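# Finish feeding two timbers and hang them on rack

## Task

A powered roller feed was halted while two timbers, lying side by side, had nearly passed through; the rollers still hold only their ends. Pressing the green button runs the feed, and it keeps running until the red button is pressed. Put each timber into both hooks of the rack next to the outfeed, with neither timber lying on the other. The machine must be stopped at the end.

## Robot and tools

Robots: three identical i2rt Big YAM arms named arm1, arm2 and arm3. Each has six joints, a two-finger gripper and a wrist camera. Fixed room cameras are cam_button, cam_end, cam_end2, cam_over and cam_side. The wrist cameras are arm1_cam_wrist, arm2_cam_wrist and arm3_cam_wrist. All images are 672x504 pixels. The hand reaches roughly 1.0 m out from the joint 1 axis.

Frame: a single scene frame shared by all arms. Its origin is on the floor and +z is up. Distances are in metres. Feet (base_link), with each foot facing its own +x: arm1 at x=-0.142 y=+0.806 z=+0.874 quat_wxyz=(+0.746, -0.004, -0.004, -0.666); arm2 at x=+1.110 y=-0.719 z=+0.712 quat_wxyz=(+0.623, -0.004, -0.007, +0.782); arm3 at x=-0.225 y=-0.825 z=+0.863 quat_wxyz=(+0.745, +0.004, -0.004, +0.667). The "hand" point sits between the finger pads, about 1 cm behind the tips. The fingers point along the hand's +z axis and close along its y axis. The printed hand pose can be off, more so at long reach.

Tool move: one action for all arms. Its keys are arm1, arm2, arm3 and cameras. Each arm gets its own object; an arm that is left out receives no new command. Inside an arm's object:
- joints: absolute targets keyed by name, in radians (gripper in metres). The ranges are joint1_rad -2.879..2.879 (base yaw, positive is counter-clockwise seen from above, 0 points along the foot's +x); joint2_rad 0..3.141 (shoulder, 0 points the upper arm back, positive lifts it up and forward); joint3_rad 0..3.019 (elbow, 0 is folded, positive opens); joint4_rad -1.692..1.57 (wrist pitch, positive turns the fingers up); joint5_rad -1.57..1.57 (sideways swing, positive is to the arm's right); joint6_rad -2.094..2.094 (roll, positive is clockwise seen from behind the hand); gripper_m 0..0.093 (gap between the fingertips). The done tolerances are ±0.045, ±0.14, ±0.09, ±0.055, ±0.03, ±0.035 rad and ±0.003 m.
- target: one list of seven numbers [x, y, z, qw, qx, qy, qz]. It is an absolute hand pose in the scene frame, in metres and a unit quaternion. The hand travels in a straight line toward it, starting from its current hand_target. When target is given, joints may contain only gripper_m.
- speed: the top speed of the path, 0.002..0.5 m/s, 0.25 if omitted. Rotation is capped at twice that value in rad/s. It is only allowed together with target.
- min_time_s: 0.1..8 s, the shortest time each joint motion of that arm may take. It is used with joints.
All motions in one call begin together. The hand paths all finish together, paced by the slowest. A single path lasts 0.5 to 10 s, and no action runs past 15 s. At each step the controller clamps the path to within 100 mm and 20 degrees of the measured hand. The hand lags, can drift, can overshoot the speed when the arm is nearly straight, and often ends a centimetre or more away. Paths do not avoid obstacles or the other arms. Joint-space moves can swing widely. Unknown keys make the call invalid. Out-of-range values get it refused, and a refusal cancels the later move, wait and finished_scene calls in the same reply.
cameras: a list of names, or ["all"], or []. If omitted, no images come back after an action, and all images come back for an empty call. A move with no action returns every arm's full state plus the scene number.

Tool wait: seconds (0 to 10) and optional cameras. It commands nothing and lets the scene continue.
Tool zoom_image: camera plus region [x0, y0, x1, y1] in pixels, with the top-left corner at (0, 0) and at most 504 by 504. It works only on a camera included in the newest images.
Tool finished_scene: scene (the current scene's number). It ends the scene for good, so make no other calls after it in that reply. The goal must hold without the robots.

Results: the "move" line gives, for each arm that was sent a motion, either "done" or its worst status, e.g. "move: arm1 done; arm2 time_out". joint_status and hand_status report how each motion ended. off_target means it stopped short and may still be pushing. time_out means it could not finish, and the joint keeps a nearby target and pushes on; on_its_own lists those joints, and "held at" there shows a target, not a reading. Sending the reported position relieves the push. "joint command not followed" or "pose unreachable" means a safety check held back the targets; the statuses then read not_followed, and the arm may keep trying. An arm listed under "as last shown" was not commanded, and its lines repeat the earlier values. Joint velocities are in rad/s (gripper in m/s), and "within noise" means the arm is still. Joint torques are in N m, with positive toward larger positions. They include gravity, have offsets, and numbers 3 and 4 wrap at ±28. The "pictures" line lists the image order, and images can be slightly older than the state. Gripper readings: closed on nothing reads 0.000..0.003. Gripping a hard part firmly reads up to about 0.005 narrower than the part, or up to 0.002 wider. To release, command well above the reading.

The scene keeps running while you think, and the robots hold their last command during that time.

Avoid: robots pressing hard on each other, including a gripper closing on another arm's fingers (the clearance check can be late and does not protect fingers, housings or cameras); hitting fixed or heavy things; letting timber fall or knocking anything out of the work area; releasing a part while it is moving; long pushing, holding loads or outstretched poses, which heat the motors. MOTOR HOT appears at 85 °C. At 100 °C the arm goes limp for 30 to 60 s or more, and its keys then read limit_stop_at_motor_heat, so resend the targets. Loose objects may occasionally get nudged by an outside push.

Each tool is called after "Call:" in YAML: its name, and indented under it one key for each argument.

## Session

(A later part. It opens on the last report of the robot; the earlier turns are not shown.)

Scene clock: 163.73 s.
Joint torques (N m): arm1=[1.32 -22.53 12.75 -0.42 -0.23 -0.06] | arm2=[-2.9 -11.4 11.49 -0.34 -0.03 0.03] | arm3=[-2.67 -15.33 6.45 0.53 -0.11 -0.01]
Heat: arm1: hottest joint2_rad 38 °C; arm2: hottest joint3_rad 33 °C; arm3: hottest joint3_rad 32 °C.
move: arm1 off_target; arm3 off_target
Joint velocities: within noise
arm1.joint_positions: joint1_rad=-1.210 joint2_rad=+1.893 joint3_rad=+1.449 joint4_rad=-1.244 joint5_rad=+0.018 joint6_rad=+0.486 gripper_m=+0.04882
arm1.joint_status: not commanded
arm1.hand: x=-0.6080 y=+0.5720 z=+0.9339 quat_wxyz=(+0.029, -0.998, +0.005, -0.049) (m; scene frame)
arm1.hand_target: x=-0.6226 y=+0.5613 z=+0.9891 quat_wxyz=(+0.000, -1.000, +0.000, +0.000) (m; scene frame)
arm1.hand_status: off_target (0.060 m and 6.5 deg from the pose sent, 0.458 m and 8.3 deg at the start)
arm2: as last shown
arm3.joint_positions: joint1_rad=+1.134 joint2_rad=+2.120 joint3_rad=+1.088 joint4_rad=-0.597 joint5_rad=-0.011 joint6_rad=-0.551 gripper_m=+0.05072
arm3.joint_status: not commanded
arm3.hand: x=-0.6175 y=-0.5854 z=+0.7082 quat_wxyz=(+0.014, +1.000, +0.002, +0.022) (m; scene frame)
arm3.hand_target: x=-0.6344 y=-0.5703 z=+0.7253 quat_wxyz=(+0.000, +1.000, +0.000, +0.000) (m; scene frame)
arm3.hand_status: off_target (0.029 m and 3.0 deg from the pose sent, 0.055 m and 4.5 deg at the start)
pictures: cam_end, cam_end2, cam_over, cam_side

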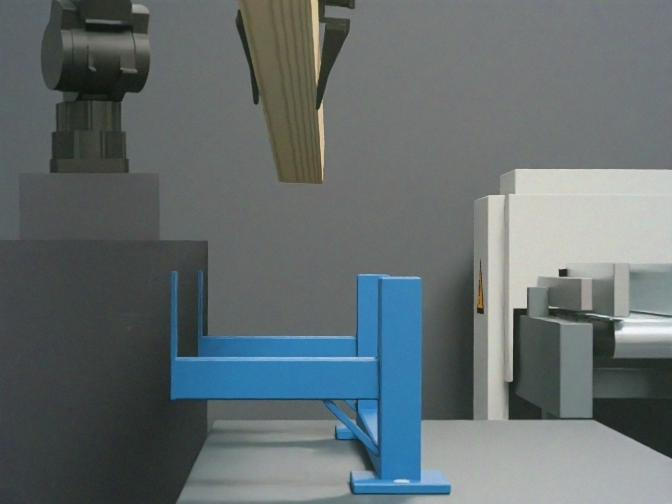

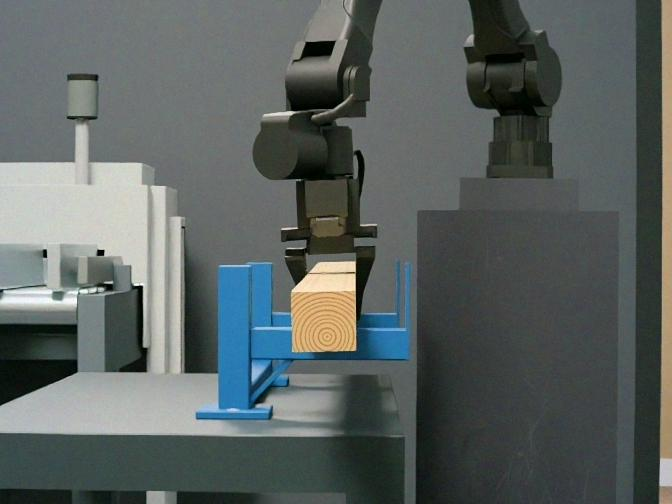

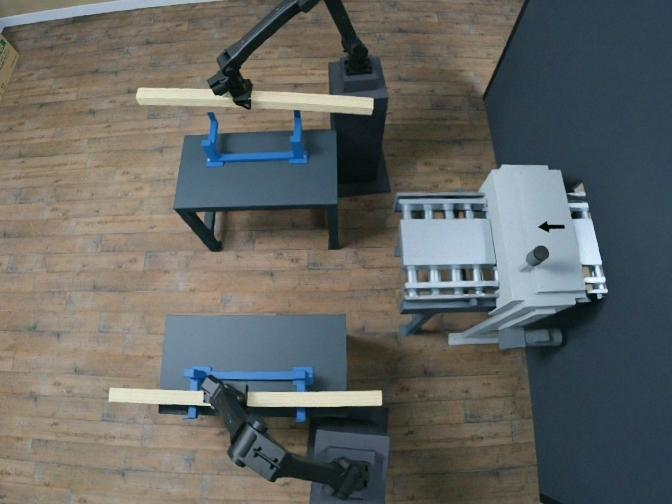

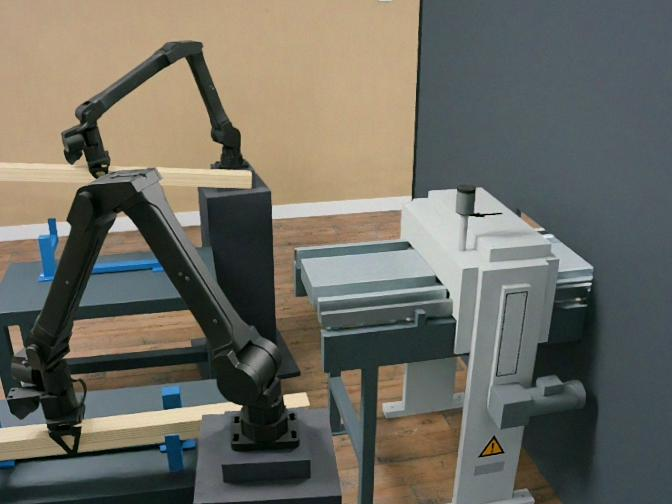

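Call:
move:
  arm1: {"target":[-0.625,0.568,0.80,0,1,0,0],"speed":0.12}
  arm3: {"target":[-0.635,-0.57,0.695,0,1,0,0],"speed":0.04}
  cameras: ["cam_end2","cam_end"]

Call:
move:
  arm1: {"target":[-0.625,0.568,0.735,0,1,0,0],"speed":0.06}
  cameras: ["cam_end2","cam_end"]

Scene clock: 181.03 s.
Joint torques (N m): arm1=[-0.15 -21.3 8.9 -0.13 -0.19 -0.08] | arm2=[-2.9 -11.46 11.48 -0.32 -0.03 0.03] | arm3=[-2.55 -11.16 6.9 1.83 -0.11 0.01]
Heat: arm1: hottest joint2_rad 38 °C; arm2: hottest joint3_rad 34 °C; arm3: hottest joint3_rad 32 °C.
move: arm1 off_target; arm3 off_target
Joint velocities: within noise
arm1.joint_positions: joint1_rad=-1.215 joint2_rad=+2.118 joint3_rad=+1.281 joint4_rad=-0.817 joint5_rad=+0.017 joint6_rad=+0.469 gripper_m=+0.04882
arm1.joint_status: not commanded
arm1.hand: x=-0.5998 y=+0.5768 z=+0.7635 quat_wxyz=(+0.021, -0.999, +0.000, -0.034) (m; scene frame)
arm1.hand_target: x=-0.6239 y=+0.5687 z=+0.7997 quat_wxyz=(+0.000, -1.000, +0.000, +0.000) (m; scene frame)
arm1.hand_status: off_target (0.045 m and 4.5 deg from the pose sent, 0.135 m and 6.5 deg at the start)
arm2: as last shown
arm3.joint_positions: joint1_rad=+1.134 joint2_rad=+2.131 joint3_rad=+1.088 joint4_rad=-0.574 joint5_rad=-0.011 joint6_rad=-0.552 gripper_m=+0.05072
arm3.joint_status: not commanded
arm3.hand: x=-0.6197 y=-0.5840 z=+0.7031 quat_wxyz=(+0.011, +1.000, +0.002, +0.017) (m; scene frame)
arm3.hand_target: x=-0.6342 y=-0.5704 z=+0.6958 quat_wxyz=(+0.000, +1.000, +0.000, +0.000) (m; scene frame)
arm3.hand_status: off_target (0.022 m and 2.3 deg from the pose sent, 0.027 m and 3.0 deg at the start)
pictures: cam_end, cam_end2

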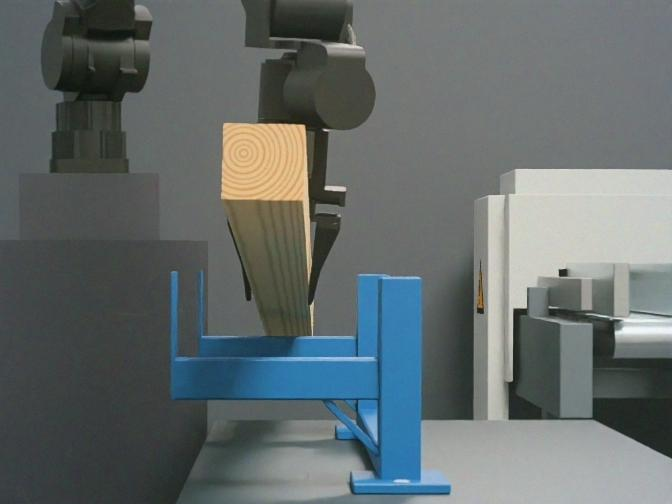

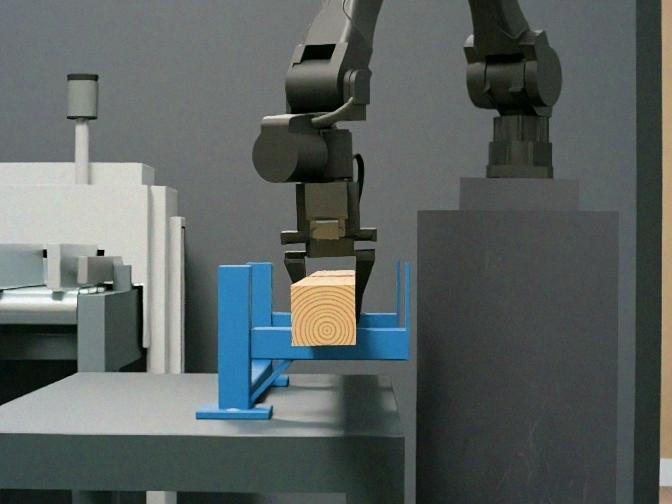

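Scene clock: 182.73 s.
Joint torques (N m): arm1=[0.03 -19.31 7.95 0.51 0.18 -0.02] | arm2=[-2.9 -11.4 11.49 -0.32 -0.04 0.03] | arm3=[-2.61 -11.22 6.89 1.84 -0.11 0.02]
Heat: arm1: hottest joint2_rad 38 °C; arm2: hottest joint3_rad 34 °C; arm3: hottest joint3_rad 32 °C.
move: arm1 off_target
Joint velocities: within noise
arm1.joint_positions: joint1_rad=-1.218 joint2_rad=+2.212 joint3_rad=+1.280 joint4_rad=-0.706 joint5_rad=+0.006 joint6_rad=+0.463 gripper_m=+0.04872
arm1.joint_status: not commanded
arm1.hand: x=-0.6016 y=+0.5751 z=+0.7154 quat_wxyz=(+0.012, -1.000, -0.002, -0.029) (m; scene frame)
arm1.hand_target: x=-0.6244 y=+0.5684 z=+0.7354 quat_wxyz=(+0.000, -1.000, +0.000, +0.000) (m; scene frame)
arm1.hand_status: off_target (0.031 m and 3.6 deg from the pose sent, 0.039 m and 4.6 deg at the start)
arm2, arm3: as last shown
pictures: cam_end, cam_end2

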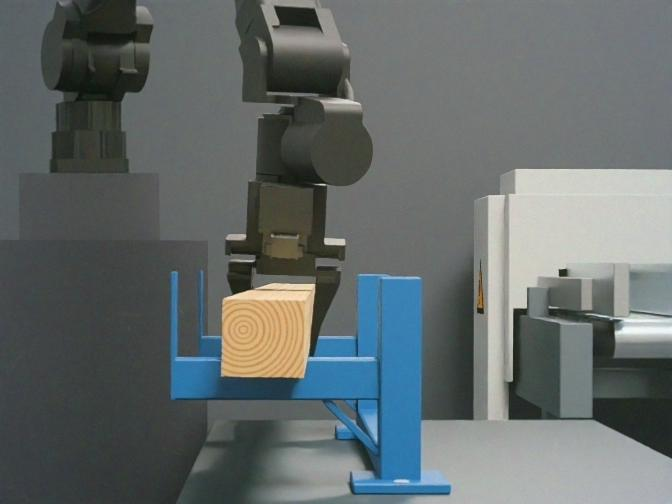

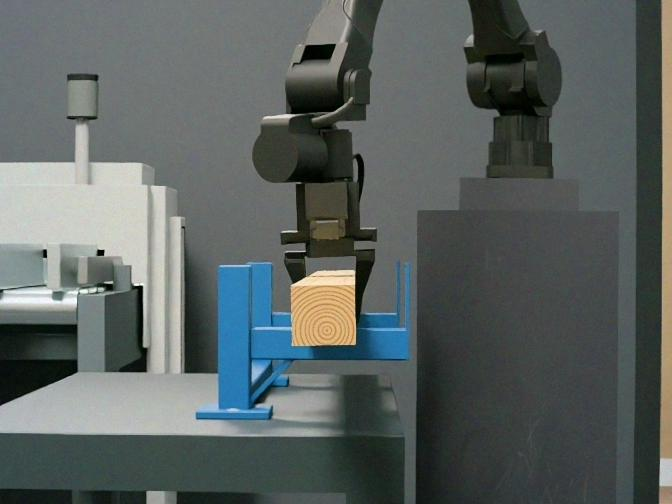

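Call:
move:
  arm1: {"target":[-0.622,0.567,0.712,0,1,0,0],"speed":0.05}
  arm3: {"joints":{"gripper_m":0.075}}
  cameras: ["cam_end"]

Call:
move:
  arm1: {"joints":{"gripper_m":0.075}}
  arm3: {"target":[-0.625,-0.584,0.9,0,1,0,0],"speed":0.12}

Call:
move:
  arm1: {"target":[-0.61,0.567,0.9,0,1,0,0],"speed":0.12}
  cameras: ["cam_end","cam_end2","cam_over","cam_button","arm1_cam_wrist","arm3_cam_wrist"]

Scene clock: 189.47 s.
Joint torques (N m): arm1=[0.44 -16.32 7.77 2.06 0.25 0.01] | arm2=[-2.9 -11.4 11.49 -0.32 -0.04 0.03] | arm3=[-2.61 -12.16 6.37 0.96 -0.11 0.01]
Heat: arm1: hottest joint2_rad 37 °C; arm2: hottest joint3_rad 34 °C; arm3: hottest joint3_rad 32 °C.
move: arm1 off_target; arm3 done
Joint velocities: within noise
arm1.joint_positions: joint1_rad=-1.218 joint2_rad=+2.213 joint3_rad=+1.280 joint4_rad=-0.694 joint5_rad=+0.004 joint6_rad=+0.463 gripper_m=+0.04872
arm1.joint_status: not commanded
arm1.hand: x=-0.6036 y=+0.5736 z=+0.7145 quat_wxyz=(+0.008, -1.000, -0.002, -0.025) (m; scene frame)
arm1.hand_target: x=-0.6216 y=+0.5673 z=+0.7128 quat_wxyz=(+0.000, -1.000, +0.000, +0.000) (m; scene frame)
arm1.hand_status: off_target (0.020 m and 3.0 deg from the pose sent, 0.022 m and 3.6 deg at the start)
arm2: as last shown
arm3.joint_positions: joint1_rad=+1.134 joint2_rad=+2.141 joint3_rad=+1.096 joint4_rad=-0.549 joint5_rad=-0.011 joint6_rad=-0.552 gripper_m=+0.07496
arm3.joint_status: all done
arm3.hand: x=-0.6261 y=-0.5799 z=+0.6997 quat_wxyz=(+0.005, +1.000, +0.002, +0.007) (m; scene frame)
arm3.hand_target: x=-0.6342 y=-0.5703 z=+0.6959 quat_wxyz=(+0.000, +1.000, +0.000, +0.000) (m; scene frame)
arm3.hand_status: not commanded
pictures: cam_end

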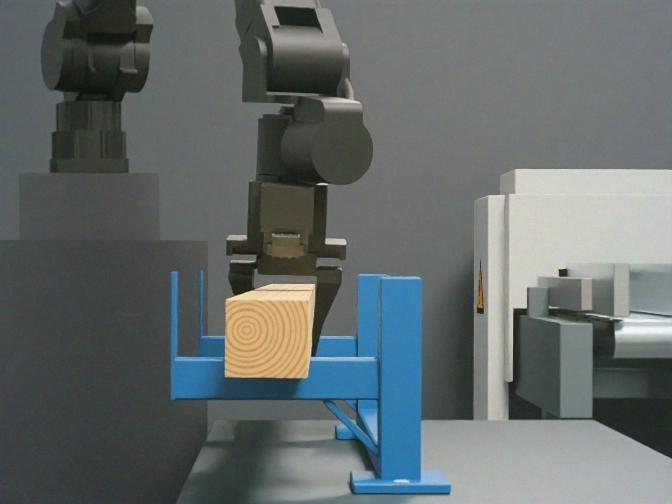

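Scene clock: 191.93 s.
Joint torques (N m): arm1=[0.21 -16.26 7.86 0.7 0.1 0.01] | arm2=[-2.96 -11.46 11.47 -0.31 -0.03 0.03] | arm3=[-1.79 -11.93 9.83 0.23 -0.12 0.1]
Heat: arm1: hottest joint2_rad 37 °C; arm2: hottest joint3_rad 35 °C; arm3: hottest joint3_rad 32 °C.
move: arm1 done; arm3 off_target
Joint velocities: within noise
arm1.joint_positions: joint1_rad=-1.218 joint2_rad=+2.214 joint3_rad=+1.281 joint4_rad=-0.663 joint5_rad=+0.008 joint6_rad=+0.463 gripper_m=+0.07495
arm1.joint_status: all done
arm1.hand: x=-0.6108 y=+0.5708 z=+0.7137 quat_wxyz=(+0.003, -1.000, -0.002, -0.010) (m; scene frame)
arm1.hand_target: x=-0.6215 y=+0.5673 z=+0.7128 quat_wxyz=(+0.000, -1.000, +0.000, +0.000) (m; scene frame)
arm1.hand_status: not commanded
arm2.joint_positions: joint1_rad=-0.055 joint2_rad=+1.433 joint3_rad=+1.098 joint4_rad=-1.297 joint5_rad=-0.013 joint6_rad=+0.174 gripper_m=+0.00051
arm2.joint_status: not commanded
arm2.hand: x=+1.0421 y=-0.3429 z=+0.8553 quat_wxyz=(+0.016, +0.705, -0.708, +0.024) (m; scene frame)
arm2.hand_target: x=+1.0413 y=-0.3252 z=+0.8800 quat_wxyz=(+0.000, +0.707, -0.707, +0.000) (m; scene frame)
arm2.hand_status: not commanded
arm3.joint_positions: joint1_rad=+1.134 joint2_rad=+1.737 joint3_rad=+1.108 joint4_rad=-0.983 joint5_rad=-0.011 joint6_rad=-0.552 gripper_m=+0.07496
arm3.joint_status: not commanded
arm3.hand: x=-0.6099 y=-0.5922 z=+0.8856 quat_wxyz=(+0.009, +1.000, +0.002, +0.015) (m; scene frame)
arm3.hand_target: x=-0.6245 y=-0.5842 z=+0.9003 quat_wxyz=(+0.000, +1.000, +0.000, +0.000) (m; scene frame)
arm3.hand_status: off_target (0.022 m and 2.0 deg from the pose sent, 0.200 m and 1.0 deg at the start)
pictures: none

Scene clock: 194.27 s.
Joint torques (N m): arm1=[1.44 -15.85 11.63 -0.29 0.09 0.05] | arm2=[-2.9 -11.4 11.48 -0.34 -0.04 0.03] | arm3=[-1.79 -11.87 9.8 0.24 -0.12 0.11]
Heat: arm1: hottest joint2_rad 37 °C; arm2: hottest joint3_rad 35 °C; arm3: hottest joint3_rad 32 °C.
move: arm1 off_target
Joint velocities: within noise
arm1.joint_positions: joint1_rad=-1.215 joint2_rad=+1.880 joint3_rad=+1.291 joint4_rad=-1.017 joint5_rad=+0.008 joint6_rad=+0.471 gripper_m=+0.07495
arm1.joint_status: not commanded
arm1.hand: x=-0.5982 y=+0.5775 z=+0.8865 quat_wxyz=(+0.006, -1.000, +0.001, -0.015) (m; scene frame)
arm1.hand_target: x=-0.6095 y=+0.5671 z=+0.9002 quat_wxyz=(+0.000, -1.000, +0.000, +0.000) (m; scene frame)
arm1.hand_status: off_target (0.021 m and 1.8 deg from the pose sent, 0.186 m and 1.3 deg at the start)
arm2, arm3: as last shown
pictures: arm1_cam_wrist, arm3_cam_wrist, cam_button, cam_end, cam_end2, cam_over

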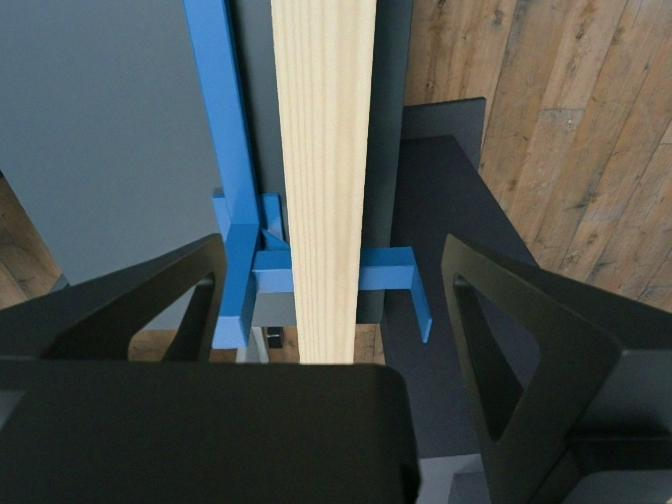

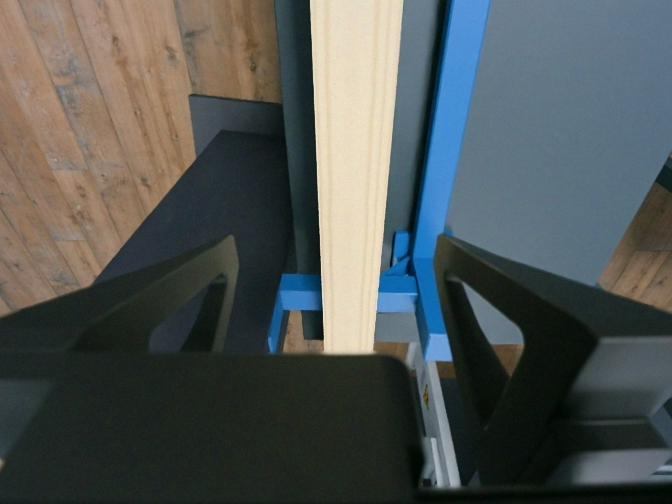

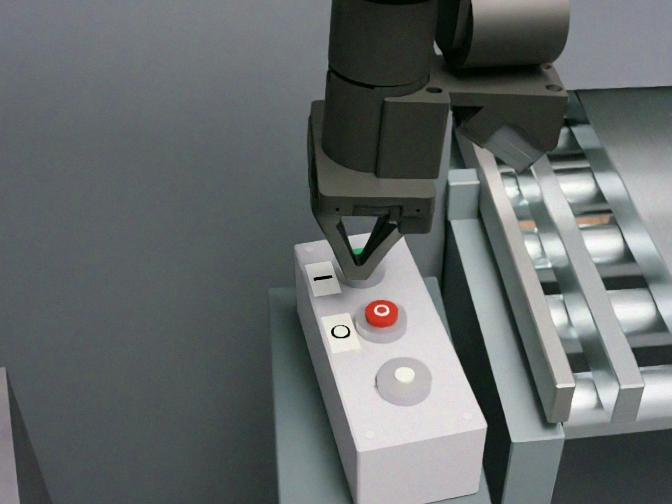

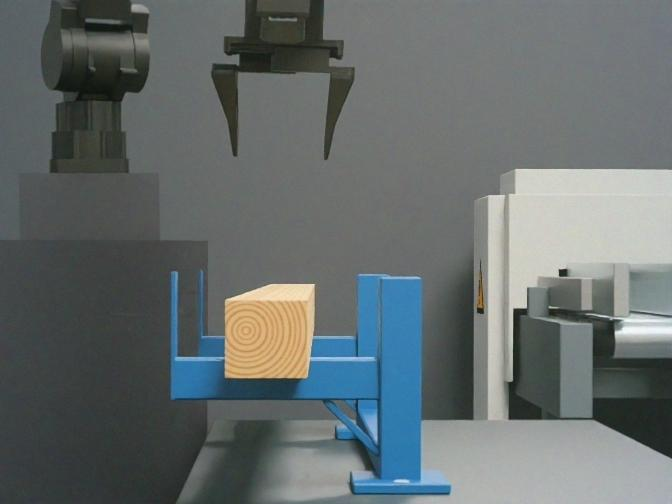

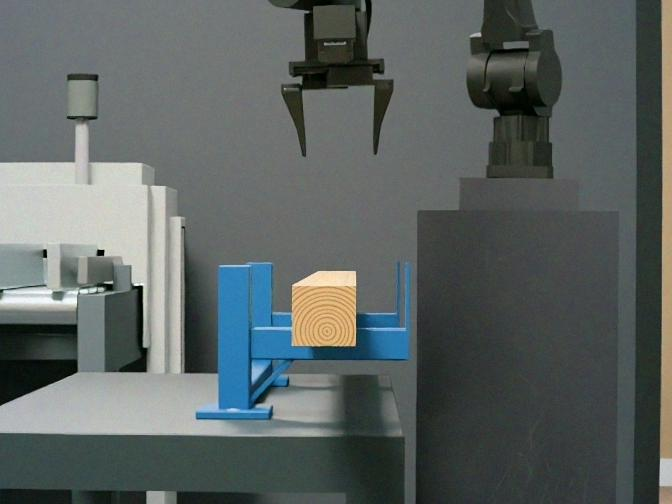

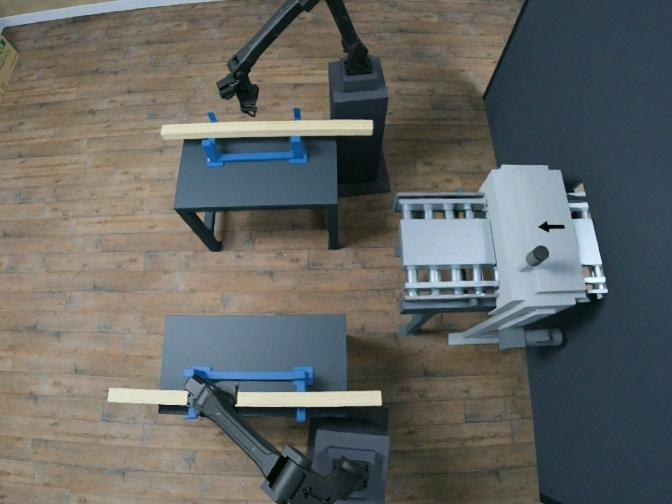

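Both are seated and the machine is stopped.

Call:
finished_scene:
  scene: 2

The scene is finished: the task was done.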